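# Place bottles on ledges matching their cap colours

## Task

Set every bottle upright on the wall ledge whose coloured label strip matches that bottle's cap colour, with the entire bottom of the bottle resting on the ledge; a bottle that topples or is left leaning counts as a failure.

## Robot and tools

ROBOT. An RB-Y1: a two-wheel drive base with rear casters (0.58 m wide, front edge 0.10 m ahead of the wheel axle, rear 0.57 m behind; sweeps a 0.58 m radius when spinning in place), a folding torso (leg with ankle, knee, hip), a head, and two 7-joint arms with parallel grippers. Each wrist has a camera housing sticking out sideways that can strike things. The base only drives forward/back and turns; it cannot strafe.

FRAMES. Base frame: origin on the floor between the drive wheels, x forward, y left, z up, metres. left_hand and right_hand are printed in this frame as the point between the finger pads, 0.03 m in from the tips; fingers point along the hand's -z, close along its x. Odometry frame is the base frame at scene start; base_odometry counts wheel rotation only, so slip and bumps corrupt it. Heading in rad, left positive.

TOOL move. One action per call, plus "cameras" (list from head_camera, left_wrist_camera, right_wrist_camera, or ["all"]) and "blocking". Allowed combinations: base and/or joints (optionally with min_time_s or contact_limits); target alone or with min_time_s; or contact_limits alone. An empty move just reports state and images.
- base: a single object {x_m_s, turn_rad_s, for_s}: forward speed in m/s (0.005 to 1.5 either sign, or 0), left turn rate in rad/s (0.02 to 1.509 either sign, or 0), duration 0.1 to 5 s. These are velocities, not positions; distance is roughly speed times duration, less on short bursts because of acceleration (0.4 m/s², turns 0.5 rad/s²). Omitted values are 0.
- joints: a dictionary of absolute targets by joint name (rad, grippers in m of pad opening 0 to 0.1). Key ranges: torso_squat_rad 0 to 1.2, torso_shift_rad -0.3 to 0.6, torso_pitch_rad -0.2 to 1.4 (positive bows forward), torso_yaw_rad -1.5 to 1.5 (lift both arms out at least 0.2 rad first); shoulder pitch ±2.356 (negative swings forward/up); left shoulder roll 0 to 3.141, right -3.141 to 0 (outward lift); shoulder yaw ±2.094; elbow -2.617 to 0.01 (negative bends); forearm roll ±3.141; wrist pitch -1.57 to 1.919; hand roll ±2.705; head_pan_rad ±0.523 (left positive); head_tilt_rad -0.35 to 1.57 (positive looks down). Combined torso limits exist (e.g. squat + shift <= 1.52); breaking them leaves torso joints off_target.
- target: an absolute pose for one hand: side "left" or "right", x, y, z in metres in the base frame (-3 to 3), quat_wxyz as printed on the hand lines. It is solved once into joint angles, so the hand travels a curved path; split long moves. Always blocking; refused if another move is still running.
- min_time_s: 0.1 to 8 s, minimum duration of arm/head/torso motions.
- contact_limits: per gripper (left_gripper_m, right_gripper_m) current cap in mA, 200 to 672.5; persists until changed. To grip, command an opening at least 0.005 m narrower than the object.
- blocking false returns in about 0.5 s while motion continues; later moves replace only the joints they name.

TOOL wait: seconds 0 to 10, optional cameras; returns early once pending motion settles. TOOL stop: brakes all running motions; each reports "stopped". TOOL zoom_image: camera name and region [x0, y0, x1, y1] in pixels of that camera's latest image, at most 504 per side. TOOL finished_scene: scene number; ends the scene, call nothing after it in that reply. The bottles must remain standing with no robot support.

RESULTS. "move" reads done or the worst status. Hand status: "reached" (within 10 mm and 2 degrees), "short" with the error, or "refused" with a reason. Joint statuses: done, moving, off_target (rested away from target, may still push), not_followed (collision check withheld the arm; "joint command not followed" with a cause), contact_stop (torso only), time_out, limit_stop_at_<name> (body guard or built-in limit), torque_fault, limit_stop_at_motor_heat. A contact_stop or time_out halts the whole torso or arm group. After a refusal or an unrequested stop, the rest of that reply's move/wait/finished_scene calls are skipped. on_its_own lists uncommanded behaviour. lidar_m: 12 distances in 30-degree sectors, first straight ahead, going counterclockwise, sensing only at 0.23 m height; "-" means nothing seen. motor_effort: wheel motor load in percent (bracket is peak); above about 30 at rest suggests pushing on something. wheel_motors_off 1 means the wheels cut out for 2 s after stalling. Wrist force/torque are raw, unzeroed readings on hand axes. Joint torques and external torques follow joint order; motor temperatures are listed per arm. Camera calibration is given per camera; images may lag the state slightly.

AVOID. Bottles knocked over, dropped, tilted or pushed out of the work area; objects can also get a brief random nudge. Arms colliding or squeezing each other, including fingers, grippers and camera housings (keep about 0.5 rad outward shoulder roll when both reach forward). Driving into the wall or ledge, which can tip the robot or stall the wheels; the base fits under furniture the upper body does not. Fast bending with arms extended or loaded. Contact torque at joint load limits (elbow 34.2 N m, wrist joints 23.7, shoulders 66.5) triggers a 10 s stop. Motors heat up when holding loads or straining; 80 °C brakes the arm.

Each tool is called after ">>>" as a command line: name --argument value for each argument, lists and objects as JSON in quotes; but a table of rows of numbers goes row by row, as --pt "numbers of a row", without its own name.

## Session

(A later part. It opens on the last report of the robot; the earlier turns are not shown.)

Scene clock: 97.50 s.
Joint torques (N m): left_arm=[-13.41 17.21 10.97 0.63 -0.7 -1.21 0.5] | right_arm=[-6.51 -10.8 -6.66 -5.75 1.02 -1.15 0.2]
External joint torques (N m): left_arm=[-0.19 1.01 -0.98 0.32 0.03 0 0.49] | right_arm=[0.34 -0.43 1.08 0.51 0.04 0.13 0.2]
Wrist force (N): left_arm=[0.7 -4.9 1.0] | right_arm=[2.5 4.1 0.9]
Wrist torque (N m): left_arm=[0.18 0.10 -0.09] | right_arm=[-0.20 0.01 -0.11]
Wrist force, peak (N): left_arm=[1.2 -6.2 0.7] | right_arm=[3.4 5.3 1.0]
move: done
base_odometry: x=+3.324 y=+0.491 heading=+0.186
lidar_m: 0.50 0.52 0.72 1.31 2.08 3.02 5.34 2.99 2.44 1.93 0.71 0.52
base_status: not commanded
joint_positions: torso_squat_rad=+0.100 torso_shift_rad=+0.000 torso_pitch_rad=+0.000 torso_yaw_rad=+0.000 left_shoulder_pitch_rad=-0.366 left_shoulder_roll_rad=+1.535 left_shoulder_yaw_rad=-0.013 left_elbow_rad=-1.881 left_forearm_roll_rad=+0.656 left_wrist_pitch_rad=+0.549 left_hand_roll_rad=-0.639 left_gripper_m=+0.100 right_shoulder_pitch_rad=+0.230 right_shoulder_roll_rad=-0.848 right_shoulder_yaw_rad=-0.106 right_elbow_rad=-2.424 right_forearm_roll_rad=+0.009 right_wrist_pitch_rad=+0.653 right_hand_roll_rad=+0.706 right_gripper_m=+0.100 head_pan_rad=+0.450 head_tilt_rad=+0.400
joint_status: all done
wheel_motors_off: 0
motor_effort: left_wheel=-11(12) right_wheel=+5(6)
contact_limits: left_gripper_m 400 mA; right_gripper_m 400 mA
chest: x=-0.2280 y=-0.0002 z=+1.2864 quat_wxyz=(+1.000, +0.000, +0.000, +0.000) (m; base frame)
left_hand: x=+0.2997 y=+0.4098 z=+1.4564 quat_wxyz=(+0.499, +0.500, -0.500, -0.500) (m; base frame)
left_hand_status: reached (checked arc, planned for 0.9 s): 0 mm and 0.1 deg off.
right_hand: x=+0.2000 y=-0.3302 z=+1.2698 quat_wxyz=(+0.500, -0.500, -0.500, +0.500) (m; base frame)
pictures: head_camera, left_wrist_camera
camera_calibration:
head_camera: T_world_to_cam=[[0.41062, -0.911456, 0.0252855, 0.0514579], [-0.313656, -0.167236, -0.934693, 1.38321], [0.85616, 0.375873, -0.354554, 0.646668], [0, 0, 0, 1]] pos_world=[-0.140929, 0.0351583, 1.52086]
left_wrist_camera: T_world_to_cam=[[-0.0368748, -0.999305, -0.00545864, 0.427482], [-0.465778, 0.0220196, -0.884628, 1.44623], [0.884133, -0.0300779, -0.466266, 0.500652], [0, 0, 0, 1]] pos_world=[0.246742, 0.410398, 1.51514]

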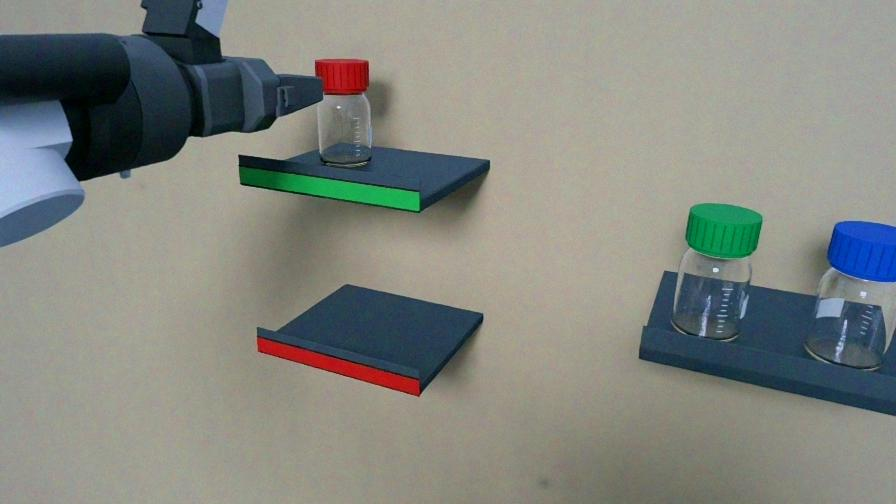

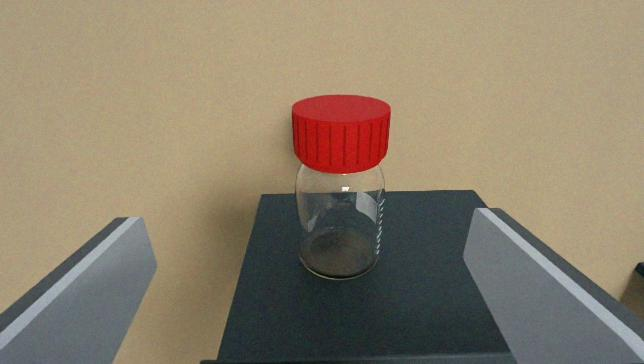

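>>> move --target '{"side": "left", "x": 0.41, "y": 0.393, "z": 1.444, "quat_wxyz": [0.5, 0.5, -0.5, -0.5]}' --min_time_s 0.9 --cameras '["left_wrist_camera"]'

>>> move --joints '{"left_gripper_m": 0.035}' --cameras '["left_wrist_camera"]'

Scene clock: 99.67 s.
Joint torques (N m): left_arm=[-20.64 15.79 10.18 -2.81 -0.58 -1.82 0.44] | right_arm=[-6.55 -10.95 -6.17 -5.99 0.95 -1.03 0.31]
External joint torques (N m): left_arm=[-0.42 1.8 -0.32 0.58 -0.14 -0.1 0.43] | right_arm=[0.3 -0.58 1.57 0.27 -0.03 0.26 0.32]
Wrist force (N): left_arm=[1.0 -5.1 1.3] | right_arm=[2.8 3.7 1.1]
Wrist torque (N m): left_arm=[0.20 0.10 0.04] | right_arm=[-0.16 0.01 -0.12]
Wrist force, peak (N): left_arm=[1.2 -6.3 0.9] | right_arm=[3.4 5.1 0.8]
move: done
base_odometry: x=+3.324 y=+0.491 heading=+0.186
lidar_m: 0.50 0.52 0.72 1.31 2.08 3.03 5.34 2.99 2.45 1.92 0.72 0.52
base_status: not commanded
joint_positions: torso_squat_rad=+0.100 torso_shift_rad=+0.000 torso_pitch_rad=+0.000 torso_yaw_rad=+0.000 left_shoulder_pitch_rad=-0.913 left_shoulder_roll_rad=+1.155 left_shoulder_yaw_rad=-0.353 left_elbow_rad=-1.385 left_forearm_roll_rad=+0.685 left_wrist_pitch_rad=+0.536 left_hand_roll_rad=-1.019 left_gripper_m=+0.100 right_shoulder_pitch_rad=+0.230 right_shoulder_roll_rad=-0.848 right_shoulder_yaw_rad=-0.106 right_elbow_rad=-2.424 right_forearm_roll_rad=+0.009 right_wrist_pitch_rad=+0.653 right_hand_roll_rad=+0.706 right_gripper_m=+0.100 head_pan_rad=+0.450 head_tilt_rad=+0.400
joint_status: all done
wheel_motors_off: 0
motor_effort: left_wheel=-11(11) right_wheel=+6(6)
contact_limits: left_gripper_m 400 mA; right_gripper_m 400 mA
chest: x=-0.2280 y=-0.0002 z=+1.2864 quat_wxyz=(+1.000, +0.000, +0.000, +0.000) (m; base frame)
left_hand: x=+0.4099 y=+0.3928 z=+1.4443 quat_wxyz=(+0.500, +0.500, -0.500, -0.500) (m; base frame)
left_hand_status: reached (checked arc, planned for 0.9 s): 0 mm and 0.1 deg off.
right_hand: x=+0.2000 y=-0.3302 z=+1.2698 quat_wxyz=(+0.500, -0.500, -0.500, +0.500) (m; base frame)
pictures: left_wrist_camera
camera_calibration:
left_wrist_camera: T_world_to_cam=[[-0.0355284, -0.999356, -0.00503437, 0.413393], [-0.465915, 0.02102, -0.88458, 1.4876], [0.884116, -0.0290821, -0.466362, 0.396826], [0, 0, 0, 1]] pos_world=[0.35694, 0.393398, 1.50304]

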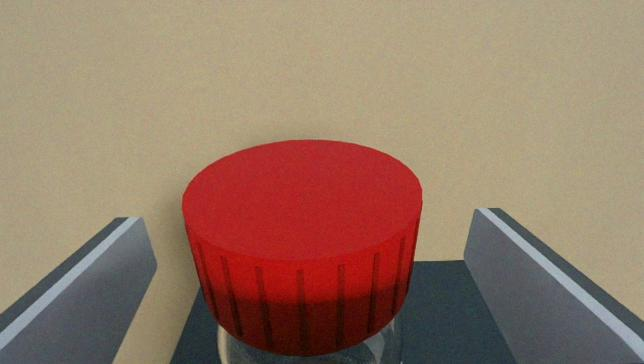

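Scene clock: 100.93 s.
Joint torques (N m): left_arm=[-20.36 15.47 10.53 -2.7 -0.46 -1.82 0.43] | right_arm=[-6.04 -11.59 -6.75 -5.76 0.89 -1.2 0.1]
External joint torques (N m): left_arm=[-0.14 1.48 0.03 0.69 -0.03 -0.09 0.42] | right_arm=[0.81 -1.21 0.99 0.5 -0.08 0.08 0.11]
Wrist force (N): left_arm=[0.7 -4.0 1.0] | right_arm=[2.4 4.6 0.7]
Wrist torque (N m): left_arm=[0.20 0.11 0.06] | right_arm=[-0.24 -0.01 -0.15]
Wrist force, peak (N): left_arm=[1.1 -5.5 0.7] | right_arm=[3.0 5.4 1.2]
move: off_target
base_odometry: x=+3.324 y=+0.491 heading=+0.186
lidar_m: 0.50 0.52 0.72 1.31 2.09 3.03 5.34 3.00 2.44 1.94 0.71 0.52
base_status: not commanded
joint_positions: torso_squat_rad=+0.100 torso_shift_rad=+0.000 torso_pitch_rad=+0.000 torso_yaw_rad=+0.000 left_shoulder_pitch_rad=-0.913 left_shoulder_roll_rad=+1.155 left_shoulder_yaw_rad=-0.353 left_elbow_rad=-1.385 left_forearm_roll_rad=+0.685 left_wrist_pitch_rad=+0.536 left_hand_roll_rad=-1.019 left_gripper_m=+0.053 right_shoulder_pitch_rad=+0.230 right_shoulder_roll_rad=-0.848 right_shoulder_yaw_rad=-0.106 right_elbow_rad=-2.424 right_forearm_roll_rad=+0.009 right_wrist_pitch_rad=+0.653 right_hand_roll_rad=+0.706 right_gripper_m=+0.100 head_pan_rad=+0.450 head_tilt_rad=+0.400
joint_status: left_gripper_m off_target (ended at +0.053, target +0.035)
wheel_motors_off: 0
motor_effort: left_wheel=-11(12) right_wheel=+5(6)
contact_limits: left_gripper_m 400 mA; right_gripper_m 400 mA
chest: x=-0.2280 y=-0.0002 z=+1.2864 quat_wxyz=(+1.000, +0.000, +0.000, +0.000) (m; base frame)
left_hand: x=+0.4099 y=+0.3928 z=+1.4443 quat_wxyz=(+0.500, +0.500, -0.500, -0.500) (m; base frame)
right_hand: x=+0.2000 y=-0.3302 z=+1.2698 quat_wxyz=(+0.500, -0.500, -0.500, +0.500) (m; base frame)
pictures: left_wrist_camera
camera_calibration:
left_wrist_camera: T_world_to_cam=[[-0.0355277, -0.999356, -0.00503385, 0.413392], [-0.465837, 0.0210167, -0.884621, 1.48772], [0.884157, -0.0290836, -0.466283, 0.39674], [0, 0, 0, 1]] pos_world=[0.356941, 0.393398, 1.50314]

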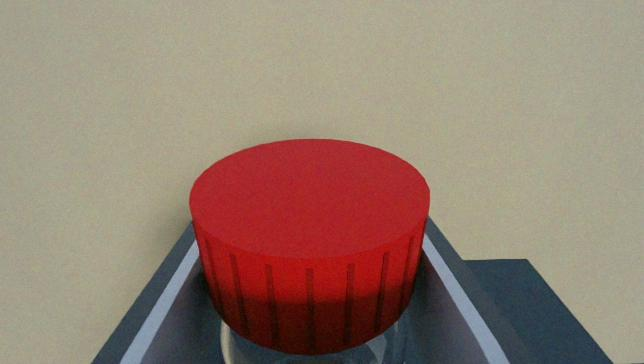

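>>> move --target '{"side": "left", "x": 0.41, "y": 0.392, "z": 1.478, "quat_wxyz": [0.5, 0.5, -0.5, -0.5]}' --min_time_s 0.6 --cameras '[]'

>>> move --target '{"side": "left", "x": 0.30, "y": 0.385, "z": 1.476, "quat_wxyz": [0.5, 0.5, -0.5, -0.5]}' --min_time_s 0.8 --cameras '[]'

>>> move --joints '{"left_shoulder_pitch_rad": 0.027, "left_shoulder_roll_rad": 1.359, "left_shoulder_yaw_rad": 0.462, "left_elbow_rad": -2.301, "left_forearm_roll_rad": 0.621, "left_wrist_pitch_rad": 0.818, "left_hand_roll_rad": -0.659}' --min_time_s 0.8 --cameras '["head_camera"]'

>>> move --joints '{"left_shoulder_pitch_rad": 0.047, "left_shoulder_roll_rad": 0.851, "left_shoulder_yaw_rad": -0.006, "left_elbow_rad": -2.296, "left_forearm_roll_rad": -0.044, "left_wrist_pitch_rad": 0.685, "left_hand_roll_rad": -0.685}' --min_time_s 1.0 --cameras '["head_camera"]'

Scene clock: 103.10 s.
Joint torques (N m): left_arm=[-22.05 15.1 8.62 -2.61 -0.65 -2.09 0.11] | right_arm=[-6.46 -11.09 -6.18 -6.21 0.87 -1.06 0.15]
External joint torques (N m): left_arm=[-1.62 1.8 -1.51 0.53 -0.23 -0.3 0.09] | right_arm=[0.39 -0.72 1.56 0.05 -0.11 0.22 0.16]
Wrist force (N): left_arm=[0.8 -6.4 0.8] | right_arm=[2.5 4.7 1.0]
Wrist torque (N m): left_arm=[0.13 0.09 0.04] | right_arm=[-0.23 0.01 -0.13]
Wrist force, peak (N): left_arm=[0.8 -7.5 0.9] | right_arm=[3.6 5.5 0.9]
move: done
base_odometry: x=+3.324 y=+0.491 heading=+0.186
lidar_m: 0.49 0.52 0.73 1.31 2.08 3.03 5.34 2.99 2.44 1.93 0.71 0.52
base_status: not commanded
joint_positions: torso_squat_rad=+0.100 torso_shift_rad=+0.000 torso_pitch_rad=+0.000 torso_yaw_rad=+0.000 left_shoulder_pitch_rad=-1.014 left_shoulder_roll_rad=+1.173 left_shoulder_yaw_rad=-0.377 left_elbow_rad=-1.339 left_forearm_roll_rad=+0.769 left_wrist_pitch_rad=+0.584 left_hand_roll_rad=-1.083 left_gripper_m=+0.053 right_shoulder_pitch_rad=+0.230 right_shoulder_roll_rad=-0.848 right_shoulder_yaw_rad=-0.106 right_elbow_rad=-2.424 right_forearm_roll_rad=+0.009 right_wrist_pitch_rad=+0.653 right_hand_roll_rad=+0.706 right_gripper_m=+0.100 head_pan_rad=+0.450 head_tilt_rad=+0.400
joint_status: all done
wheel_motors_off: 0
motor_effort: left_wheel=-11(12) right_wheel=+5(6)
contact_limits: left_gripper_m 400 mA; right_gripper_m 400 mA
chest: x=-0.2280 y=-0.0002 z=+1.2864 quat_wxyz=(+1.000, +0.000, +0.000, +0.000) (m; base frame)
left_hand: x=+0.4098 y=+0.3919 z=+1.4782 quat_wxyz=(+0.500, +0.500, -0.500, -0.499) (m; base frame)
left_hand_status: reached (checked arc, planned for 0.6 s): 0 mm and 0.1 deg off.
right_hand: x=+0.2000 y=-0.3302 z=+1.2698 quat_wxyz=(+0.500, -0.500, -0.500, +0.500) (m; base frame)
pictures: none
No camera images: "cameras" was empty.

Scene clock: 104.43 s.
Joint torques (N m): left_arm=[-14.9 15.96 12.59 1 -1.12 -1.1 0.17] | right_arm=[-6.38 -11.24 -6.65 -5.82 0.96 -1.11 0.27]
External joint torques (N m): left_arm=[-1.4 0.95 0.79 -0.19 -0.22 -0.05 0.16] | right_arm=[0.47 -0.87 1.09 0.45 -0.01 0.17 0.28]
Wrist force (N): left_arm=[1.0 -6.6 0.9] | right_arm=[3.2 4.0 0.7]
Wrist torque (N m): left_arm=[0.18 0.11 -0.09] | right_arm=[-0.17 0.04 -0.15]
Wrist force, peak (N): left_arm=[1.6 -8.1 1.0] | right_arm=[4.0 4.7 0.7]
move: done
base_odometry: x=+3.324 y=+0.491 heading=+0.186
lidar_m: 0.50 0.52 0.72 1.31 2.08 3.02 5.34 3.00 2.43 1.92 0.71 0.52
base_status: not commanded
joint_positions: torso_squat_rad=+0.100 torso_shift_rad=+0.000 torso_pitch_rad=+0.000 torso_yaw_rad=+0.000 left_shoulder_pitch_rad=-0.538 left_shoulder_roll_rad=+1.588 left_shoulder_yaw_rad=-0.155 left_elbow_rad=-1.913 left_forearm_roll_rad=+0.642 left_wrist_pitch_rad=+0.621 left_hand_roll_rad=-0.546 left_gripper_m=+0.053 right_shoulder_pitch_rad=+0.230 right_shoulder_roll_rad=-0.848 right_shoulder_yaw_rad=-0.106 right_elbow_rad=-2.424 right_forearm_roll_rad=+0.009 right_wrist_pitch_rad=+0.653 right_hand_roll_rad=+0.706 right_gripper_m=+0.100 head_pan_rad=+0.450 head_tilt_rad=+0.400
joint_status: all done
wheel_motors_off: 0
motor_effort: left_wheel=-11(11) right_wheel=+4(6)
contact_limits: left_gripper_m 400 mA; right_gripper_m 400 mA
chest: x=-0.2280 y=-0.0002 z=+1.2864 quat_wxyz=(+1.000, +0.000, +0.000, +0.000) (m; base frame)
left_hand: x=+0.3000 y=+0.3852 z=+1.4761 quat_wxyz=(+0.500, +0.499, -0.500, -0.501) (m; base frame)
left_hand_status: reached (checked arc, planned for 0.9 s): 0 mm and 0.1 deg off.
right_hand: x=+0.2001 y=-0.3302 z=+1.2698 quat_wxyz=(+0.500, -0.500, -0.500, +0.500) (m; base frame)
pictures: none
No camera images: "cameras" was empty.

Scene clock: 106.00 s.
Joint torques (N m): left_arm=[-11.24 14.78 11.12 -0.32 -1.37 -1.62 0.11] | right_arm=[-6.35 -11.12 -6.73 -5.83 0.76 -1.2 0.3]
External joint torques (N m): left_arm=[-1.86 0.78 1.07 -0.48 -0.29 -0.37 0.1] | right_arm=[0.5 -0.75 1.01 0.44 -0.22 0.08 0.31]
Wrist force (N): left_arm=[0.9 -6.6 1.0] | right_arm=[2.7 4.9 0.7]
Wrist torque (N m): left_arm=[0.18 0.12 0.04] | right_arm=[-0.26 0.00 -0.14]
Wrist force, peak (N): left_arm=[0.8 -7.9 0.4] | right_arm=[3.7 4.8 0.9]
move: done
base_odometry: x=+3.324 y=+0.491 heading=+0.186
lidar_m: 0.49 0.52 0.72 1.31 2.08 3.02 5.34 2.99 2.44 1.93 0.72 0.52
base_status: not commanded
joint_positions: torso_squat_rad=+0.100 torso_shift_rad=+0.000 torso_pitch_rad=+0.000 torso_yaw_rad=+0.000 left_shoulder_pitch_rad=+0.027 left_shoulder_roll_rad=+1.359 left_shoulder_yaw_rad=+0.462 left_elbow_rad=-2.301 left_forearm_roll_rad=+0.621 left_wrist_pitch_rad=+0.818 left_hand_roll_rad=-0.659 left_gripper_m=+0.053 right_shoulder_pitch_rad=+0.230 right_shoulder_roll_rad=-0.848 right_shoulder_yaw_rad=-0.106 right_elbow_rad=-2.424 right_forearm_roll_rad=+0.009 right_wrist_pitch_rad=+0.653 right_hand_roll_rad=+0.706 right_gripper_m=+0.100 head_pan_rad=+0.450 head_tilt_rad=+0.400
joint_status: all done
wheel_motors_off: 0
motor_effort: left_wheel=-11(12) right_wheel=+5(6)
contact_limits: left_gripper_m 400 mA; right_gripper_m 400 mA
chest: x=-0.2280 y=-0.0002 z=+1.2864 quat_wxyz=(+1.000, +0.000, +0.000, +0.000) (m; base frame)
left_hand: x=+0.2202 y=+0.3701 z=+1.4399 quat_wxyz=(+0.500, +0.500, -0.500, -0.500) (m; base frame)
right_hand: x=+0.2000 y=-0.3302 z=+1.2698 quat_wxyz=(+0.500, -0.500, -0.500, +0.500) (m; base frame)
pictures: head_camera
camera_calibration:
head_camera: T_world_to_cam=[[0.410642, -0.911447, 0.0252349, 0.0516286], [-0.3137, -0.167212, -0.934683, 1.3832], [0.856134, 0.375904, -0.354585, 0.646673], [0, 0, 0, 1]] pos_world=[-0.140929, 0.0352582, 1.52086]

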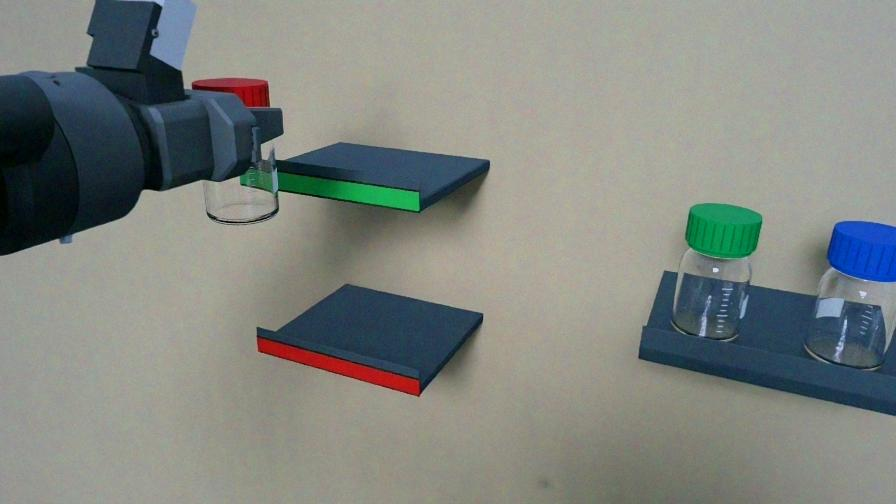

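Scene clock: 107.30 s.
Joint torques (N m): left_arm=[-10.96 11.4 9.03 -7.09 -1.08 -1.48 0.08] | right_arm=[-6.72 -10.98 -6.3 -5.67 0.98 -1.13 0.24]
External joint torques (N m): left_arm=[-1.06 1.27 0.6 -0.54 -0.2 -0.2 0.07] | right_arm=[0.13 -0.61 1.45 0.59 0 0.15 0.25]
Wrist force (N): left_arm=[1.0 -6.5 0.7] | right_arm=[2.9 4.0 0.3]
Wrist torque (N m): left_arm=[0.18 0.11 0.02] | right_arm=[-0.18 0.01 -0.10]
Wrist force, peak (N): left_arm=[0.9 -8.2 1.0] | right_arm=[3.8 4.7 1.1]
move: done
base_odometry: x=+3.324 y=+0.491 heading=+0.186
lidar_m: 0.50 0.52 0.73 1.31 2.09 3.03 5.34 2.99 2.44 1.93 0.71 0.53
base_status: not commanded
joint_positions: torso_squat_rad=+0.100 torso_shift_rad=+0.000 torso_pitch_rad=+0.000 torso_yaw_rad=+0.000 left_shoulder_pitch_rad=+0.047 left_shoulder_roll_rad=+0.851 left_shoulder_yaw_rad=-0.006 left_elbow_rad=-2.296 left_forearm_roll_rad=-0.044 left_wrist_pitch_rad=+0.685 left_hand_roll_rad=-0.685 left_gripper_m=+0.053 right_shoulder_pitch_rad=+0.230 right_shoulder_roll_rad=-0.848 right_shoulder_yaw_rad=-0.106 right_elbow_rad=-2.424 right_forearm_roll_rad=+0.009 right_wrist_pitch_rad=+0.653 right_hand_roll_rad=+0.706 right_gripper_m=+0.100 head_pan_rad=+0.450 head_tilt_rad=+0.400
joint_status: all done
wheel_motors_off: 0
motor_effort: left_wheel=-11(11) right_wheel=+5(6)
contact_limits: left_gripper_m 400 mA; right_gripper_m 400 mA
chest: x=-0.2280 y=-0.0002 z=+1.2864 quat_wxyz=(+1.000, +0.000, +0.000, +0.000) (m; base frame)
left_hand: x=+0.2401 y=+0.3200 z=+1.2695 quat_wxyz=(+0.500, +0.500, -0.500, -0.500) (m; base frame)
right_hand: x=+0.2000 y=-0.3302 z=+1.2698 quat_wxyz=(+0.500, -0.500, -0.500, +0.500) (m; base frame)
pictures: head_camera
camera_calibration:
head_camera: T_world_to_cam=[[0.410645, -0.911446, 0.0252333, 0.0516313], [-0.31378, -0.167247, -0.93465, 1.38314], [0.856104, 0.375891, -0.354672, 0.646801], [0, 0, 0, 1]] pos_world=[-0.140928, 0.0352583, 1.52086]

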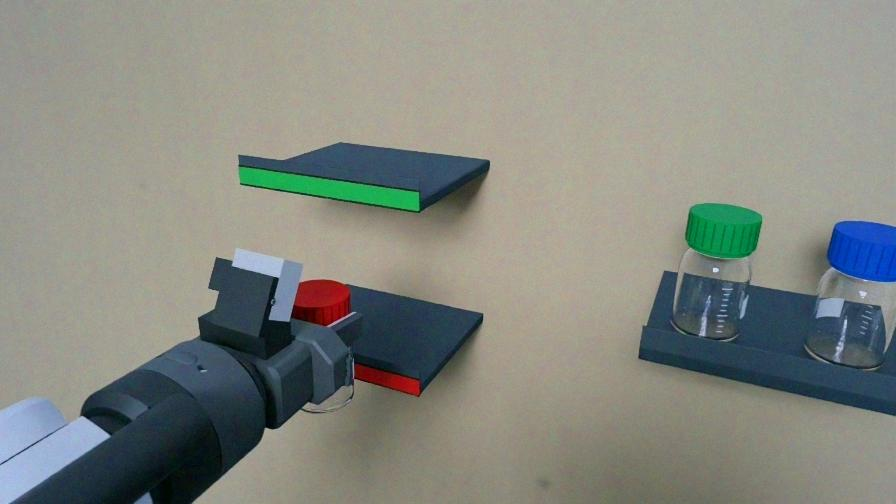

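>>> move --target '{"side": "left", "x": 0.31, "y": 0.355, "z": 1.270, "quat_wxyz": [0.5, 0.5, -0.5, -0.5]}' --min_time_s 0.8 --cameras '[]'

>>> move --target '{"side": "left", "x": 0.385, "y": 0.365, "z": 1.2695, "quat_wxyz": [0.5, 0.5, -0.5, -0.5]}' --min_time_s 0.8 --cameras '["head_camera"]'

>>> move --target '{"side": "left", "x": 0.385, "y": 0.365, "z": 1.253, "quat_wxyz": [0.5, 0.5, -0.5, -0.5]}' --min_time_s 0.6 --cameras '["head_camera"]'

Scene clock: 108.97 s.
Joint torques (N m): left_arm=[-14.69 13.91 8.23 -6.29 -0.78 -1.63 0.01] | right_arm=[-7.08 -11.25 -6.39 -5.83 1.11 -0.97 0.34]
External joint torques (N m): left_arm=[-0.98 1.44 -1.6 0 -0.11 -0.34 -0.01] | right_arm=[-0.23 -0.87 1.35 0.44 0.13 0.31 0.35]
Wrist force (N): left_arm=[0.3 -4.9 3.0] | right_arm=[3.4 3.4 0.2]
Wrist torque (N m): left_arm=[0.11 0.12 0.00] | right_arm=[-0.12 0.08 -0.14]
Wrist force, peak (N): left_arm=[0.4 -7.7 2.3] | right_arm=[3.1 5.1 1.2]
move: done
base_odometry: x=+3.324 y=+0.491 heading=+0.186
lidar_m: 0.50 0.52 0.72 1.31 2.08 3.03 5.34 2.99 2.44 1.93 0.72 0.52
base_status: not commanded
joint_positions: torso_squat_rad=+0.100 torso_shift_rad=+0.000 torso_pitch_rad=+0.000 torso_yaw_rad=+0.000 left_shoulder_pitch_rad=-0.172 left_shoulder_roll_rad=+0.909 left_shoulder_yaw_rad=-0.071 left_elbow_rad=-1.955 left_forearm_roll_rad=+0.040 left_wrist_pitch_rad=+0.530 left_hand_roll_rad=-0.692 left_gripper_m=+0.053 right_shoulder_pitch_rad=+0.230 right_shoulder_roll_rad=-0.848 right_shoulder_yaw_rad=-0.106 right_elbow_rad=-2.424 right_forearm_roll_rad=+0.009 right_wrist_pitch_rad=+0.653 right_hand_roll_rad=+0.706 right_gripper_m=+0.100 head_pan_rad=+0.450 head_tilt_rad=+0.400
joint_status: all done
wheel_motors_off: 0
motor_effort: left_wheel=-10(12) right_wheel=+5(6)
contact_limits: left_gripper_m 400 mA; right_gripper_m 400 mA
chest: x=-0.2280 y=-0.0002 z=+1.2864 quat_wxyz=(+1.000, +0.000, +0.000, +0.000) (m; base frame)
left_hand: x=+0.3098 y=+0.3551 z=+1.2703 quat_wxyz=(+0.500, +0.500, -0.500, -0.500) (m; base frame)
left_hand_status: reached (checked arc, planned for 0.8 s): 0 mm and 0.0 deg off.
right_hand: x=+0.2001 y=-0.3302 z=+1.2698 quat_wxyz=(+0.500, -0.500, -0.500, +0.500) (m; base frame)
pictures: none
No camera images: "cameras" was empty.

Scene clock: 110.13 s.
Joint torques (N m): left_arm=[-24.31 15.16 11.54 -8.82 -0.93 -2.45 -0.03] | right_arm=[-6.3 -11.13 -6.55 -5.85 1.06 -1.15 0.4]
External joint torques (N m): left_arm=[-6.24 1.84 1.76 -2.21 -0.49 -1.06 -0.04] | right_arm=[0.55 -0.76 1.2 0.41 0.08 0.13 0.4]
Wrist force (N): left_arm=[0.7 -14.0 4.9] | right_arm=[3.5 4.2 0.0]
Wrist torque (N m): left_arm=[0.88 0.16 0.16] | right_arm=[-0.23 0.07 -0.12]
Wrist force, peak (N): left_arm=[-1.2 -19.4 8.8] | right_arm=[3.4 5.0 1.5]
move: done
base_odometry: x=+3.324 y=+0.491 heading=+0.186
lidar_m: 0.50 0.53 0.72 1.31 2.09 3.03 5.34 2.99 2.44 1.93 0.71 0.52
base_status: not commanded
joint_positions: torso_squat_rad=+0.100 torso_shift_rad=+0.000 torso_pitch_rad=+0.000 torso_yaw_rad=+0.000 left_shoulder_pitch_rad=-0.453 left_shoulder_roll_rad=+0.869 left_shoulder_yaw_rad=-0.199 left_elbow_rad=-1.572 left_forearm_roll_rad=+0.093 left_wrist_pitch_rad=+0.395 left_hand_roll_rad=-0.754 left_gripper_m=+0.053 right_shoulder_pitch_rad=+0.230 right_shoulder_roll_rad=-0.848 right_shoulder_yaw_rad=-0.106 right_elbow_rad=-2.424 right_forearm_roll_rad=+0.009 right_wrist_pitch_rad=+0.653 right_hand_roll_rad=+0.706 right_gripper_m=+0.100 head_pan_rad=+0.450 head_tilt_rad=+0.400
joint_status: all done
wheel_motors_off: 0
motor_effort: left_wheel=-11(11) right_wheel=+4(6)
contact_limits: left_gripper_m 400 mA; right_gripper_m 400 mA
chest: x=-0.2280 y=-0.0001 z=+1.2864 quat_wxyz=(+1.000, +0.000, +0.000, +0.000) (m; base frame)
left_hand: x=+0.3844 y=+0.3653 z=+1.2686 quat_wxyz=(+0.501, +0.500, -0.499, -0.500) (m; base frame)
left_hand_status: reached (checked arc, planned for 0.8 s): 1 mm and 0.1 deg off.
right_hand: x=+0.2000 y=-0.3301 z=+1.2699 quat_wxyz=(+0.500, -0.500, -0.500, +0.500) (m; base frame)
pictures: head_camera
camera_calibration:
head_camera: T_world_to_cam=[[0.410687, -0.911424, 0.0253559, 0.0515414], [-0.313726, -0.167367, -0.934646, 1.38317], [0.856103, 0.375892, -0.354673, 0.646765], [0, 0, 0, 1]] pos_world=[-0.140929, 0.0353585, 1.52086]

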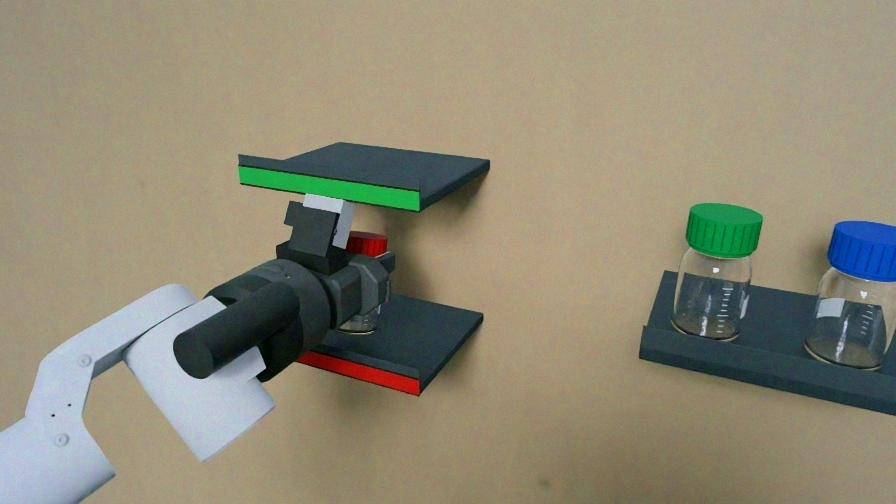

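Scene clock: 111.07 s.
Joint torques (N m): left_arm=[-16.58 12.77 9.94 -5.14 -0.69 -0.84 -0.12] | right_arm=[-6.45 -11.14 -6.54 -5.81 1.03 -1.17 0.14]
External joint torques (N m): left_arm=[1.42 -0.36 0.42 1.81 -0.3 0.54 -0.13] | right_arm=[0.39 -0.77 1.2 0.45 0.06 0.11 0.14]
Wrist force (N): left_arm=[2.7 -1.1 1.1] | right_arm=[3.3 4.2 1.0]
Wrist torque (N m): left_arm=[0.27 0.13 0.13] | right_arm=[-0.21 0.08 -0.14]
Wrist force, peak (N): left_arm=[1.4 -14.1 4.9] | right_arm=[4.0 4.5 0.9]
move: done
base_odometry: x=+3.324 y=+0.491 heading=+0.186
lidar_m: 0.50 0.52 0.72 1.31 2.08 3.03 5.34 2.99 2.45 1.93 0.72 0.52
base_status: not commanded
joint_positions: torso_squat_rad=+0.100 torso_shift_rad=+0.000 torso_pitch_rad=+0.000 torso_yaw_rad=+0.000 left_shoulder_pitch_rad=-0.435 left_shoulder_roll_rad=+0.836 left_shoulder_yaw_rad=-0.193 left_elbow_rad=-1.549 left_forearm_roll_rad=+0.060 left_wrist_pitch_rad=+0.360 left_hand_roll_rad=-0.757 left_gripper_m=+0.053 right_shoulder_pitch_rad=+0.230 right_shoulder_roll_rad=-0.848 right_shoulder_yaw_rad=-0.106 right_elbow_rad=-2.424 right_forearm_roll_rad=+0.009 right_wrist_pitch_rad=+0.653 right_hand_roll_rad=+0.706 right_gripper_m=+0.100 head_pan_rad=+0.450 head_tilt_rad=+0.400
joint_status: all done
wheel_motors_off: 0
motor_effort: left_wheel=-11(11) right_wheel=+5(7)
contact_limits: left_gripper_m 400 mA; right_gripper_m 400 mA
chest: x=-0.2280 y=-0.0002 z=+1.2864 quat_wxyz=(+1.000, +0.000, +0.000, +0.000) (m; base frame)
left_hand: x=+0.3846 y=+0.3645 z=+1.2536 quat_wxyz=(+0.500, +0.499, -0.500, -0.501) (m; base frame)
left_hand_status: reached (checked arc, planned for 0.6 s): 1 mm and 0.1 deg off.
right_hand: x=+0.2000 y=-0.3302 z=+1.2698 quat_wxyz=(+0.500, -0.500, -0.500, +0.500) (m; base frame)
pictures: head_camera
camera_calibration:
head_camera: T_world_to_cam=[[0.410655, -0.911441, 0.0252705, 0.051576], [-0.313684, -0.167247, -0.934682, 1.38321], [0.856134, 0.375905, -0.354585, 0.646673], [0, 0, 0, 1]] pos_world=[-0.140929, 0.0352582, 1.52086]

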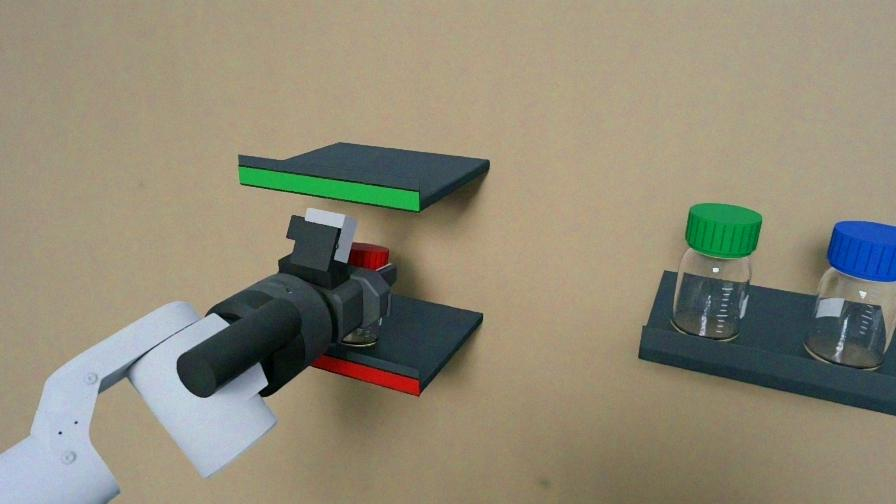

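>>> move --target '{"side": "left", "x": 0.3846, "y": 0.3645, "z": 1.2522, "quat_wxyz": [0.5, 0.5, -0.5, -0.5]}' --min_time_s 0.5 --cameras '["left_wrist_camera"]'

Scene clock: 114.17 s.
Joint torques (N m): left_arm=[-14.87 11.76 9.09 -4.56 -0.3 -0.8 0.08] | right_arm=[-6.26 -11.3 -6.6 -5.75 0.86 -1.22 0.12]
External joint torques (N m): left_arm=[3.14 -1.33 -0.37 2.44 0.09 0.59 0.07] | right_arm=[0.58 -0.93 1.14 0.52 -0.11 0.06 0.12]
Wrist force (N): left_arm=[1.1 -0.6 1.1] | right_arm=[3.1 4.4 1.5]
Wrist torque (N m): left_arm=[0.29 0.11 0.05] | right_arm=[-0.22 0.09 -0.10]
Wrist force, peak (N): left_arm=[2.6 -2.6 1.1] | right_arm=[3.8 5.0 1.9]
move: done
base_odometry: x=+3.324 y=+0.491 heading=+0.186
lidar_m: 0.50 0.52 0.72 1.31 2.08 3.02 5.34 2.99 2.45 1.94 0.71 0.51
base_status: not commanded
joint_positions: torso_squat_rad=+0.100 torso_shift_rad=+0.000 torso_pitch_rad=+0.000 torso_yaw_rad=+0.000 left_shoulder_pitch_rad=-0.434 left_shoulder_roll_rad=+0.830 left_shoulder_yaw_rad=-0.190 left_elbow_rad=-1.547 left_forearm_roll_rad=+0.053 left_wrist_pitch_rad=+0.357 left_hand_roll_rad=-0.757 left_gripper_m=+0.053 right_shoulder_pitch_rad=+0.230 right_shoulder_roll_rad=-0.848 right_shoulder_yaw_rad=-0.106 right_elbow_rad=-2.424 right_forearm_roll_rad=+0.009 right_wrist_pitch_rad=+0.653 right_hand_roll_rad=+0.706 right_gripper_m=+0.100 head_pan_rad=+0.450 head_tilt_rad=+0.400
joint_status: all done
wheel_motors_off: 0
motor_effort: left_wheel=-10(11) right_wheel=+5(6)
contact_limits: left_gripper_m 400 mA; right_gripper_m 400 mA
chest: x=-0.2280 y=-0.0002 z=+1.2864 quat_wxyz=(+1.000, +0.000, +0.000, +0.000) (m; base frame)
left_hand: x=+0.3847 y=+0.3642 z=+1.2534 quat_wxyz=(+0.499, +0.500, -0.501, -0.500) (m; base frame)
left_hand_status: reached (checked arc, planned for 0.5 s): 1 mm and 0.1 deg off.
right_hand: x=+0.2000 y=-0.3302 z=+1.2698 quat_wxyz=(+0.500, -0.500, -0.500, +0.500) (m; base frame)
pictures: left_wrist_camera
camera_calibration:
left_wrist_camera: T_world_to_cam=[[-0.0367862, -0.999307, -0.00575251, 0.384298], [-0.46518, 0.0222182, -0.884937, 1.30729], [0.884451, -0.0298775, -0.465675, 0.328473], [0, 0, 0, 1]] pos_world=[0.331745, 0.364799, 1.31204]

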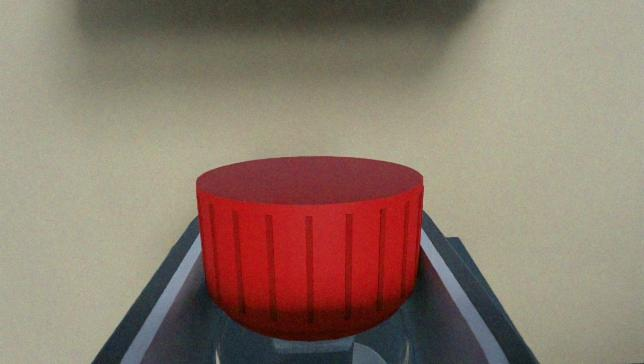

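>>> move --joints '{"left_gripper_m": 0.1}'

>>> move --target '{"side": "left", "x": 0.30, "y": 0.3645, "z": 1.2545, "quat_wxyz": [0.5, 0.5, -0.5, -0.5]}' --min_time_s 1.0 --cameras '["left_wrist_camera", "head_camera"]'

Scene clock: 115.43 s.
Joint torques (N m): left_arm=[-17.76 12.63 8.93 -6.16 -0.42 -1.36 0.04] | right_arm=[-6.37 -10.91 -6.45 -5.68 1.02 -1.1 0.27]
External joint torques (N m): left_arm=[0.24 -0.47 -0.53 0.85 -0.03 0.03 0.03] | right_arm=[0.47 -0.54 1.29 0.58 0.04 0.18 0.28]
Wrist force (N): left_arm=[0.9 -5.0 1.0] | right_arm=[2.7 4.4 0.6]
Wrist torque (N m): left_arm=[0.20 0.12 0.04] | right_arm=[-0.19 0.01 -0.14]
Wrist force, peak (N): left_arm=[0.9 -5.6 2.5] | right_arm=[2.3 5.5 1.0]
move: done
base_odometry: x=+3.324 y=+0.491 heading=+0.186
lidar_m: 0.50 0.52 0.71 1.31 2.08 3.03 5.34 2.99 2.44 1.94 0.70 0.52
base_status: not commanded
joint_positions: torso_squat_rad=+0.100 torso_shift_rad=+0.000 torso_pitch_rad=+0.000 torso_yaw_rad=+0.000 left_shoulder_pitch_rad=-0.433 left_shoulder_roll_rad=+0.830 left_shoulder_yaw_rad=-0.190 left_elbow_rad=-1.547 left_forearm_roll_rad=+0.053 left_wrist_pitch_rad=+0.357 left_hand_roll_rad=-0.757 left_gripper_m=+0.100 right_shoulder_pitch_rad=+0.230 right_shoulder_roll_rad=-0.848 right_shoulder_yaw_rad=-0.106 right_elbow_rad=-2.424 right_forearm_roll_rad=+0.009 right_wrist_pitch_rad=+0.653 right_hand_roll_rad=+0.706 right_gripper_m=+0.100 head_pan_rad=+0.450 head_tilt_rad=+0.400
joint_status: all done
wheel_motors_off: 0
motor_effort: left_wheel=-11(11) right_wheel=+5(6)
contact_limits: left_gripper_m 400 mA; right_gripper_m 400 mA
chest: x=-0.2280 y=-0.0002 z=+1.2864 quat_wxyz=(+1.000, +0.000, +0.000, +0.000) (m; base frame)
left_hand: x=+0.3846 y=+0.3645 z=+1.2527 quat_wxyz=(+0.500, +0.500, -0.500, -0.500) (m; base frame)
right_hand: x=+0.2000 y=-0.3302 z=+1.2698 quat_wxyz=(+0.500, -0.500, -0.500, +0.500) (m; base frame)
pictures: none

Scene clock: 116.77 s.
Joint torques (N m): left_arm=[-13.96 14.01 10.32 -7.3 -0.72 -1.36 0.35] | right_arm=[-6.6 -11.2 -6.5 -5.86 0.9 -1 0.26]
External joint torques (N m): left_arm=[-1.02 1.45 0.55 -0.77 -0.12 -0.09 0.33] | right_arm=[0.25 -0.83 1.24 0.4 -0.08 0.28 0.26]
Wrist force (N): left_arm=[0.8 -5.1 0.9] | right_arm=[3.4 4.3 0.9]
Wrist torque (N m): left_arm=[0.20 0.11 -0.09] | right_arm=[-0.21 0.07 -0.15]
Wrist force, peak (N): left_arm=[1.1 -5.6 1.6] | right_arm=[3.3 5.0 1.8]
move: done
base_odometry: x=+3.324 y=+0.491 heading=+0.186
lidar_m: 0.50 0.52 0.72 1.31 2.08 3.02 5.34 2.99 2.45 1.94 0.71 0.52
base_status: not commanded
joint_positions: torso_squat_rad=+0.100 torso_shift_rad=+0.000 torso_pitch_rad=+0.000 torso_yaw_rad=+0.000 left_shoulder_pitch_rad=-0.106 left_shoulder_roll_rad=+0.901 left_shoulder_yaw_rad=-0.051 left_elbow_rad=-1.953 left_forearm_roll_rad=+0.011 left_wrist_pitch_rad=+0.472 left_hand_roll_rad=-0.677 left_gripper_m=+0.100 right_shoulder_pitch_rad=+0.230 right_shoulder_roll_rad=-0.848 right_shoulder_yaw_rad=-0.106 right_elbow_rad=-2.424 right_forearm_roll_rad=+0.009 right_wrist_pitch_rad=+0.653 right_hand_roll_rad=+0.706 right_gripper_m=+0.100 head_pan_rad=+0.450 head_tilt_rad=+0.400
joint_status: all done
wheel_motors_off: 0
motor_effort: left_wheel=-10(11) right_wheel=+5(6)
contact_limits: left_gripper_m 400 mA; right_gripper_m 400 mA
chest: x=-0.2280 y=-0.0002 z=+1.2864 quat_wxyz=(+1.000, +0.000, +0.000, +0.000) (m; base frame)
left_hand: x=+0.3005 y=+0.3645 z=+1.2546 quat_wxyz=(+0.500, +0.500, -0.500, -0.500) (m; base frame)
left_hand_status: reached (checked arc, planned for 1.0 s): 0 mm and 0.0 deg off.
right_hand: x=+0.2000 y=-0.3302 z=+1.2698 quat_wxyz=(+0.500, -0.500, -0.500, +0.500) (m; base frame)
pictures: head_camera, left_wrist_camera
camera_calibration:
head_camera: T_world_to_cam=[[0.410642, -0.911447, 0.0252349, 0.0516286], [-0.3137, -0.167212, -0.934683, 1.3832], [0.856134, 0.375904, -0.354585, 0.646673], [0, 0, 0, 1]] pos_world=[-0.140929, 0.0352582, 1.52086]
left_wrist_camera: T_world_to_cam=[[-0.0364735, -0.999321, -0.00529519, 0.380733], [-0.466666, 0.0217175, -0.884167, 1.26889], [0.883681, -0.0297776, -0.467141, 0.405688], [0, 0, 0, 1]] pos_world=[0.247537, 0.364998, 1.31344]

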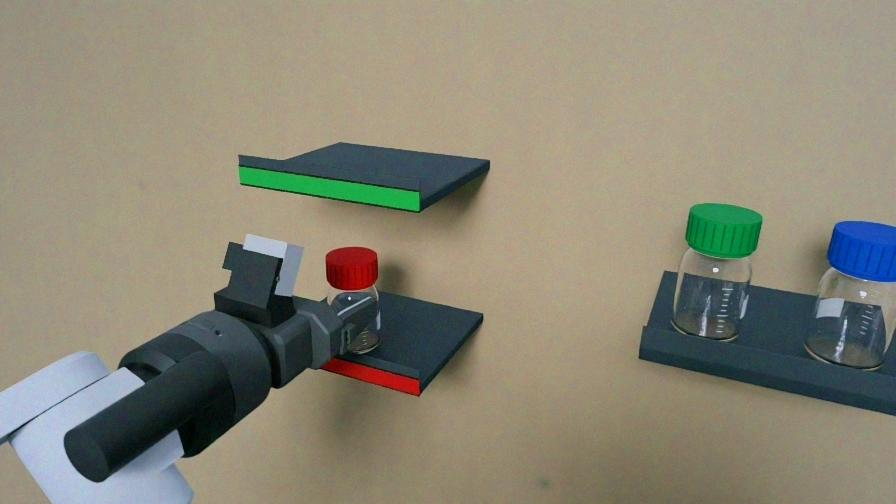

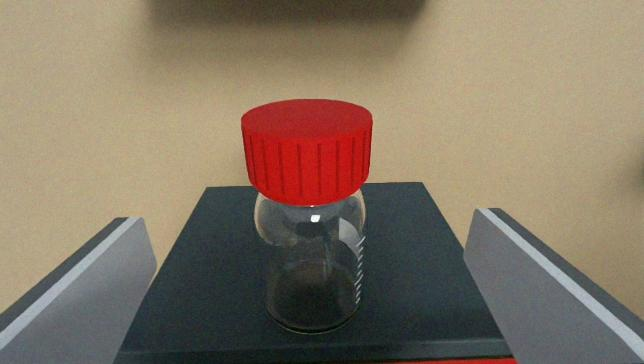

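>>> move --joints '{"left_shoulder_pitch_rad": 0.233, "left_shoulder_roll_rad": 0.860, "left_shoulder_yaw_rad": 0.101, "left_elbow_rad": -2.423, "left_forearm_roll_rad": -0.023, "left_wrist_pitch_rad": 0.649, "left_hand_roll_rad": -0.682, "head_pan_rad": -0.45}' --min_time_s 0.8

>>> move --target '{"side": "right", "x": 0.29, "y": -0.381, "z": 1.263, "quat_wxyz": [0.5, -0.5, -0.5, 0.5]}' --min_time_s 1.2 --cameras '["right_wrist_camera", "head_camera"]'

Scene clock: 118.80 s.
Joint torques (N m): left_arm=[-8.32 9.64 8.51 -6.78 -1.06 -1.52 0.45] | right_arm=[-6.44 -10.52 -6.62 -5.93 0.84 -1.19 0.22]
External joint torques (N m): left_arm=[-1.08 -0.17 0.49 -0.33 -0.22 -0.24 0.44] | right_arm=[0.4 -0.14 1.12 0.34 -0.14 0.09 0.22]
Wrist force (N): left_arm=[0.4 -5.1 0.7] | right_arm=[2.6 4.0 0.5]
Wrist torque (N m): left_arm=[0.20 0.06 0.04] | right_arm=[-0.20 0.02 -0.13]
Wrist force, peak (N): left_arm=[0.4 -6.0 0.7] | right_arm=[3.1 5.3 1.5]
move: done
base_odometry: x=+3.324 y=+0.491 heading=+0.186
lidar_m: 0.50 0.52 0.72 1.31 2.09 3.02 5.34 2.99 2.44 1.93 0.71 0.52
base_status: not commanded
joint_positions: torso_squat_rad=+0.100 torso_shift_rad=+0.000 torso_pitch_rad=+0.000 torso_yaw_rad=+0.000 left_shoulder_pitch_rad=+0.233 left_shoulder_roll_rad=+0.860 left_shoulder_yaw_rad=+0.101 left_elbow_rad=-2.423 left_forearm_roll_rad=-0.023 left_wrist_pitch_rad=+0.649 left_hand_roll_rad=-0.682 left_gripper_m=+0.100 right_shoulder_pitch_rad=+0.230 right_shoulder_roll_rad=-0.848 right_shoulder_yaw_rad=-0.106 right_elbow_rad=-2.424 right_forearm_roll_rad=+0.009 right_wrist_pitch_rad=+0.653 right_hand_roll_rad=+0.706 right_gripper_m=+0.100 head_pan_rad=-0.450 head_tilt_rad=+0.400
joint_status: all done
wheel_motors_off: 0
motor_effort: left_wheel=-10(11) right_wheel=+6(6)
contact_limits: left_gripper_m 400 mA; right_gripper_m 400 mA
chest: x=-0.2280 y=-0.0002 z=+1.2864 quat_wxyz=(+1.000, +0.000, +0.000, +0.000) (m; base frame)
left_hand: x=+0.1999 y=+0.3296 z=+1.2700 quat_wxyz=(+0.500, +0.500, -0.500, -0.500) (m; base frame)
right_hand: x=+0.2000 y=-0.3302 z=+1.2698 quat_wxyz=(+0.500, -0.500, -0.500, +0.500) (m; base frame)
pictures: none

Scene clock: 120.33 s.
Joint torques (N m): left_arm=[-7.98 9.69 8.69 -6.86 -1.03 -1.45 0.18] | right_arm=[-11.74 -15.27 -7.23 -5.16 0.61 -1.32 -0.01]
External joint torques (N m): left_arm=[-0.74 -0.12 0.68 -0.41 -0.19 -0.17 0.17] | right_arm=[0.1 -1.54 2.45 0.77 -0.12 -0.04 -0.01]
Wrist force (N): left_arm=[0.6 -5.1 0.9] | right_arm=[2.4 4.0 0.6]
Wrist torque (N m): left_arm=[0.21 0.10 0.04] | right_arm=[-0.17 0.02 -0.15]
Wrist force, peak (N): left_arm=[1.2 -5.3 0.8] | right_arm=[3.7 5.2 0.6]
move: done
base_odometry: x=+3.324 y=+0.491 heading=+0.186
lidar_m: 0.50 0.52 0.72 1.31 2.08 3.03 5.34 2.99 2.45 1.93 0.72 0.52
base_status: not commanded
joint_positions: torso_squat_rad=+0.100 torso_shift_rad=+0.000 torso_pitch_rad=+0.000 torso_yaw_rad=+0.000 left_shoulder_pitch_rad=+0.233 left_shoulder_roll_rad=+0.860 left_shoulder_yaw_rad=+0.101 left_elbow_rad=-2.423 left_forearm_roll_rad=-0.023 left_wrist_pitch_rad=+0.649 left_hand_roll_rad=-0.682 left_gripper_m=+0.100 right_shoulder_pitch_rad=-0.055 right_shoulder_roll_rad=-0.945 right_shoulder_yaw_rad=-0.007 right_elbow_rad=-1.975 right_forearm_roll_rad=-0.086 right_wrist_pitch_rad=+0.452 right_hand_roll_rad=+0.705 right_gripper_m=+0.100 head_pan_rad=-0.450 head_tilt_rad=+0.400
joint_status: all done
wheel_motors_off: 0
motor_effort: left_wheel=-11(11) right_wheel=+5(6)
contact_limits: left_gripper_m 400 mA; right_gripper_m 400 mA
chest: x=-0.2280 y=-0.0002 z=+1.2864 quat_wxyz=(+1.000, +0.000, +0.000, +0.000) (m; base frame)
left_hand: x=+0.1999 y=+0.3296 z=+1.2700 quat_wxyz=(+0.500, +0.500, -0.500, -0.500) (m; base frame)
right_hand: x=+0.2899 y=-0.3811 z=+1.2631 quat_wxyz=(+0.500, -0.500, -0.500, +0.500) (m; base frame)
right_hand_status: reached (checked arc, planned for 1.2 s): 0 mm and 0.0 deg off.
pictures: head_camera, right_wrist_camera
camera_calibration:
head_camera: T_world_to_cam=[[-0.45869, -0.888238, 0.0252291, -0.127566], [-0.326494, 0.142061, -0.934463, 1.3803], [0.826441, -0.436866, -0.355167, 0.641099], [0, 0, 0, 1]] pos_world=[-0.137683, -0.029322, 1.52076]
right_wrist_camera: T_world_to_cam=[[-0.0170646, -0.998537, 0.0513083, -0.445206], [-0.496208, -0.0360928, -0.867453, 1.25277], [0.868036, -0.0402623, -0.494867, 0.430201], [0, 0, 0, 1]] pos_world=[0.240609, -0.382018, 1.32246]

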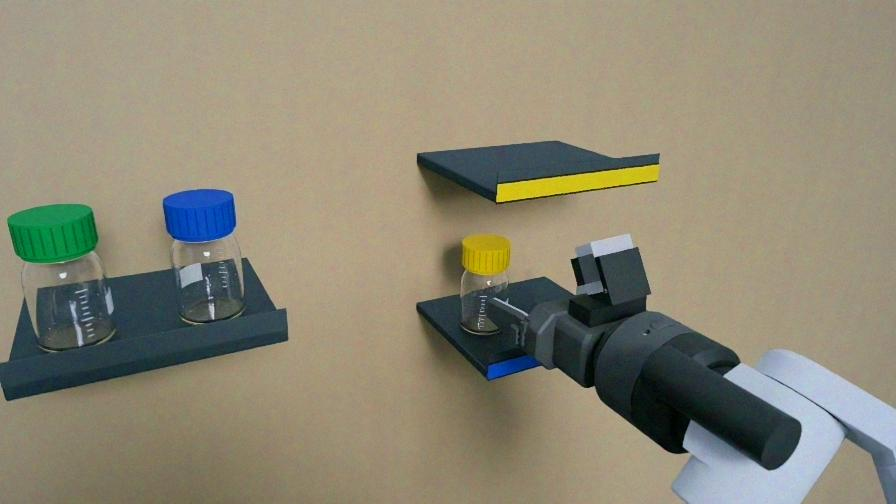

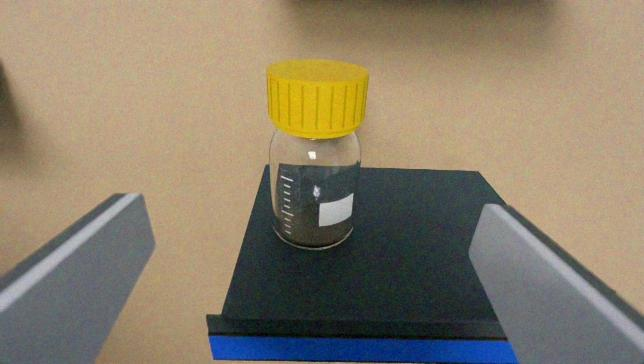

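>>> move --target '{"side": "right", "x": 0.406, "y": -0.3828, "z": 1.2628, "quat_wxyz": [0.5, -0.5, -0.5, 0.5]}' --min_time_s 1.3 --cameras '["right_wrist_camera"]'

Scene clock: 122.90 s.
Joint torques (N m): left_arm=[-7.61 9.59 8.59 -6.77 -0.97 -1.42 0.55] | right_arm=[-19 -15.27 -7.14 -5.57 0.27 -1.35 0.14]
External joint torques (N m): left_arm=[-0.37 -0.23 0.58 -0.32 -0.12 -0.14 0.54] | right_arm=[-0.09 -0.94 1.93 0.86 -0.22 0.08 0.15]
Wrist force (N): left_arm=[0.9 -5.1 1.1] | right_arm=[3.0 4.2 0.3]
Wrist torque (N m): left_arm=[0.19 0.11 0.03] | right_arm=[-0.18 0.12 -0.30]
Wrist force, peak (N): left_arm=[0.9 -5.4 1.0] | right_arm=[3.8 5.2 1.7]
move: done
base_odometry: x=+3.324 y=+0.491 heading=+0.186
lidar_m: 0.50 0.52 0.72 1.31 2.09 3.03 5.34 2.99 2.44 1.93 0.71 0.52
base_status: not commanded
joint_positions: torso_squat_rad=+0.100 torso_shift_rad=+0.000 torso_pitch_rad=+0.000 torso_yaw_rad=+0.000 left_shoulder_pitch_rad=+0.233 left_shoulder_roll_rad=+0.860 left_shoulder_yaw_rad=+0.101 left_elbow_rad=-2.423 left_forearm_roll_rad=-0.023 left_wrist_pitch_rad=+0.649 left_hand_roll_rad=-0.682 left_gripper_m=+0.100 right_shoulder_pitch_rad=-0.529 right_shoulder_roll_rad=-0.866 right_shoulder_yaw_rad=+0.231 right_elbow_rad=-1.403 right_forearm_roll_rad=-0.152 right_wrist_pitch_rad=+0.291 right_hand_roll_rad=+0.808 right_gripper_m=+0.100 head_pan_rad=-0.450 head_tilt_rad=+0.400
joint_status: all done
wheel_motors_off: 0
motor_effort: left_wheel=-10(11) right_wheel=+6(6)
contact_limits: left_gripper_m 400 mA; right_gripper_m 400 mA
chest: x=-0.2280 y=-0.0002 z=+1.2864 quat_wxyz=(+1.000, +0.000, +0.000, +0.000) (m; base frame)
left_hand: x=+0.1999 y=+0.3296 z=+1.2700 quat_wxyz=(+0.500, +0.500, -0.500, -0.500) (m; base frame)
right_hand: x=+0.4055 y=-0.3830 z=+1.2630 quat_wxyz=(+0.500, -0.501, -0.500, +0.499) (m; base frame)
right_hand_status: reached (checked arc, planned for 1.3 s): 1 mm and 0.1 deg off.
pictures: right_wrist_camera
camera_calibration:
right_wrist_camera: T_world_to_cam=[[-0.0187241, -0.998501, 0.0514314, -0.444592], [-0.496054, -0.0353852, -0.86757, 1.31044], [0.86809, -0.0417573, -0.494648, 0.328905], [0, 0, 0, 1]] pos_world=[0.356206, -0.383822, 1.32246]

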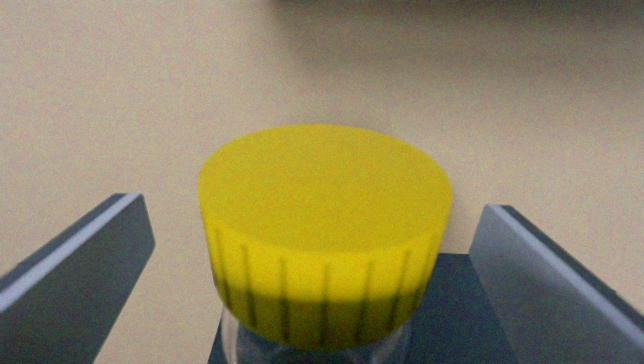

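>>> move --target '{"side": "right", "x": 0.406, "y": -0.3853, "z": 1.2628, "quat_wxyz": [0.5, -0.5, -0.5, 0.5]}' --min_time_s 0.4

>>> move --joints '{"right_gripper_m": 0.035}' --cameras '["right_wrist_camera"]'

Scene clock: 124.30 s.
Joint torques (N m): left_arm=[-7.65 9.99 8.6 -6.95 -0.92 -1.44 0.26] | right_arm=[-19.85 -16.77 -5.85 -5.29 0.28 -1.77 0.03]
External joint torques (N m): left_arm=[-0.41 0.17 0.59 -0.5 -0.08 -0.16 0.24] | right_arm=[-0.94 -2.33 3.26 1.08 -0.19 -0.34 0.04]
Wrist force (N): left_arm=[0.8 -5.1 0.9] | right_arm=[2.7 4.5 1.2]
Wrist torque (N m): left_arm=[0.19 0.11 0.03] | right_arm=[-0.22 0.03 -0.17]
Wrist force, peak (N): left_arm=[0.7 -5.6 0.7] | right_arm=[2.9 5.4 0.9]
move: done
base_odometry: x=+3.324 y=+0.491 heading=+0.186
lidar_m: 0.50 0.52 0.72 1.31 2.08 3.03 5.33 2.99 2.44 1.93 0.71 0.52
base_status: not commanded
joint_positions: torso_squat_rad=+0.100 torso_shift_rad=+0.000 torso_pitch_rad=+0.000 torso_yaw_rad=+0.000 left_shoulder_pitch_rad=+0.233 left_shoulder_roll_rad=+0.860 left_shoulder_yaw_rad=+0.101 left_elbow_rad=-2.423 left_forearm_roll_rad=-0.023 left_wrist_pitch_rad=+0.649 left_hand_roll_rad=-0.682 left_gripper_m=+0.100 right_shoulder_pitch_rad=-0.531 right_shoulder_roll_rad=-0.873 right_shoulder_yaw_rad=+0.236 right_elbow_rad=-1.394 right_forearm_roll_rad=-0.161 right_wrist_pitch_rad=+0.281 right_hand_roll_rad=+0.808 right_gripper_m=+0.100 head_pan_rad=-0.450 head_tilt_rad=+0.400
joint_status: all done
wheel_motors_off: 0
motor_effort: left_wheel=-11(11) right_wheel=+5(6)
contact_limits: left_gripper_m 400 mA; right_gripper_m 400 mA
chest: x=-0.2280 y=-0.0002 z=+1.2864 quat_wxyz=(+1.000, +0.000, +0.000, +0.000) (m; base frame)
left_hand: x=+0.1999 y=+0.3296 z=+1.2700 quat_wxyz=(+0.500, +0.500, -0.500, -0.500) (m; base frame)
right_hand: x=+0.4059 y=-0.3854 z=+1.2628 quat_wxyz=(+0.500, -0.500, -0.500, +0.500) (m; base frame)
right_hand_status: reached (checked arc, planned for 0.4 s): 0 mm and 0.0 deg off.
pictures: none

Scene clock: 125.57 s.
Joint torques (N m): left_arm=[-7.83 9.68 8.56 -6.86 -0.87 -1.39 0.26] | right_arm=[-19.21 -16.74 -6.4 -5.35 0.22 -1.52 -0.14]
External joint torques (N m): left_arm=[-0.6 -0.14 0.54 -0.41 -0.03 -0.11 0.25] | right_arm=[-0.29 -2.3 2.72 1.02 -0.26 -0.09 -0.13]
Wrist force (N): left_arm=[0.8 -5.5 0.9] | right_arm=[3.6 4.8 0.6]
Wrist torque (N m): left_arm=[0.24 0.12 0.03] | right_arm=[-0.31 0.08 -0.22]
Wrist force, peak (N): left_arm=[0.8 -5.5 0.9] | right_arm=[2.9 5.4 0.8]
move: off_target
base_odometry: x=+3.324 y=+0.491 heading=+0.186
lidar_m: 0.50 0.52 0.73 1.31 2.08 3.03 5.33 2.99 2.45 1.94 0.71 0.52
base_status: not commanded
joint_positions: torso_squat_rad=+0.100 torso_shift_rad=+0.000 torso_pitch_rad=+0.000 torso_yaw_rad=+0.000 left_shoulder_pitch_rad=+0.233 left_shoulder_roll_rad=+0.860 left_shoulder_yaw_rad=+0.101 left_elbow_rad=-2.423 left_forearm_roll_rad=-0.023 left_wrist_pitch_rad=+0.649 left_hand_roll_rad=-0.682 left_gripper_m=+0.100 right_shoulder_pitch_rad=-0.532 right_shoulder_roll_rad=-0.873 right_shoulder_yaw_rad=+0.236 right_elbow_rad=-1.394 right_forearm_roll_rad=-0.161 right_wrist_pitch_rad=+0.281 right_hand_roll_rad=+0.808 right_gripper_m=+0.053 head_pan_rad=-0.450 head_tilt_rad=+0.400
joint_status: right_gripper_m off_target (ended at +0.053, target +0.035)
wheel_motors_off: 0
motor_effort: left_wheel=-10(11) right_wheel=+5(6)
contact_limits: left_gripper_m 400 mA; right_gripper_m 400 mA
chest: x=-0.2280 y=-0.0002 z=+1.2864 quat_wxyz=(+1.000, +0.000, +0.000, +0.000) (m; base frame)
left_hand: x=+0.1999 y=+0.3296 z=+1.2700 quat_wxyz=(+0.500, +0.500, -0.500, -0.500) (m; base frame)
right_hand: x=+0.4059 y=-0.3854 z=+1.2628 quat_wxyz=(+0.500, -0.500, -0.500, +0.500) (m; base frame)
pictures: right_wrist_camera
camera_calibration:
right_wrist_camera: T_world_to_cam=[[-0.0172989, -0.998544, 0.0510966, -0.447144], [-0.496209, -0.0357928, -0.867465, 1.31005], [0.868031, -0.0403607, -0.494867, 0.329151], [0, 0, 0, 1]] pos_world=[0.356609, -0.386318, 1.32215]

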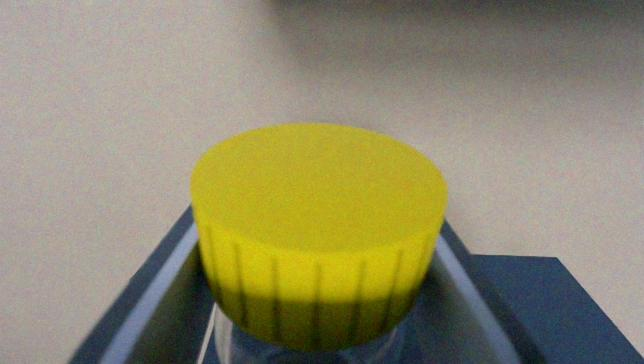

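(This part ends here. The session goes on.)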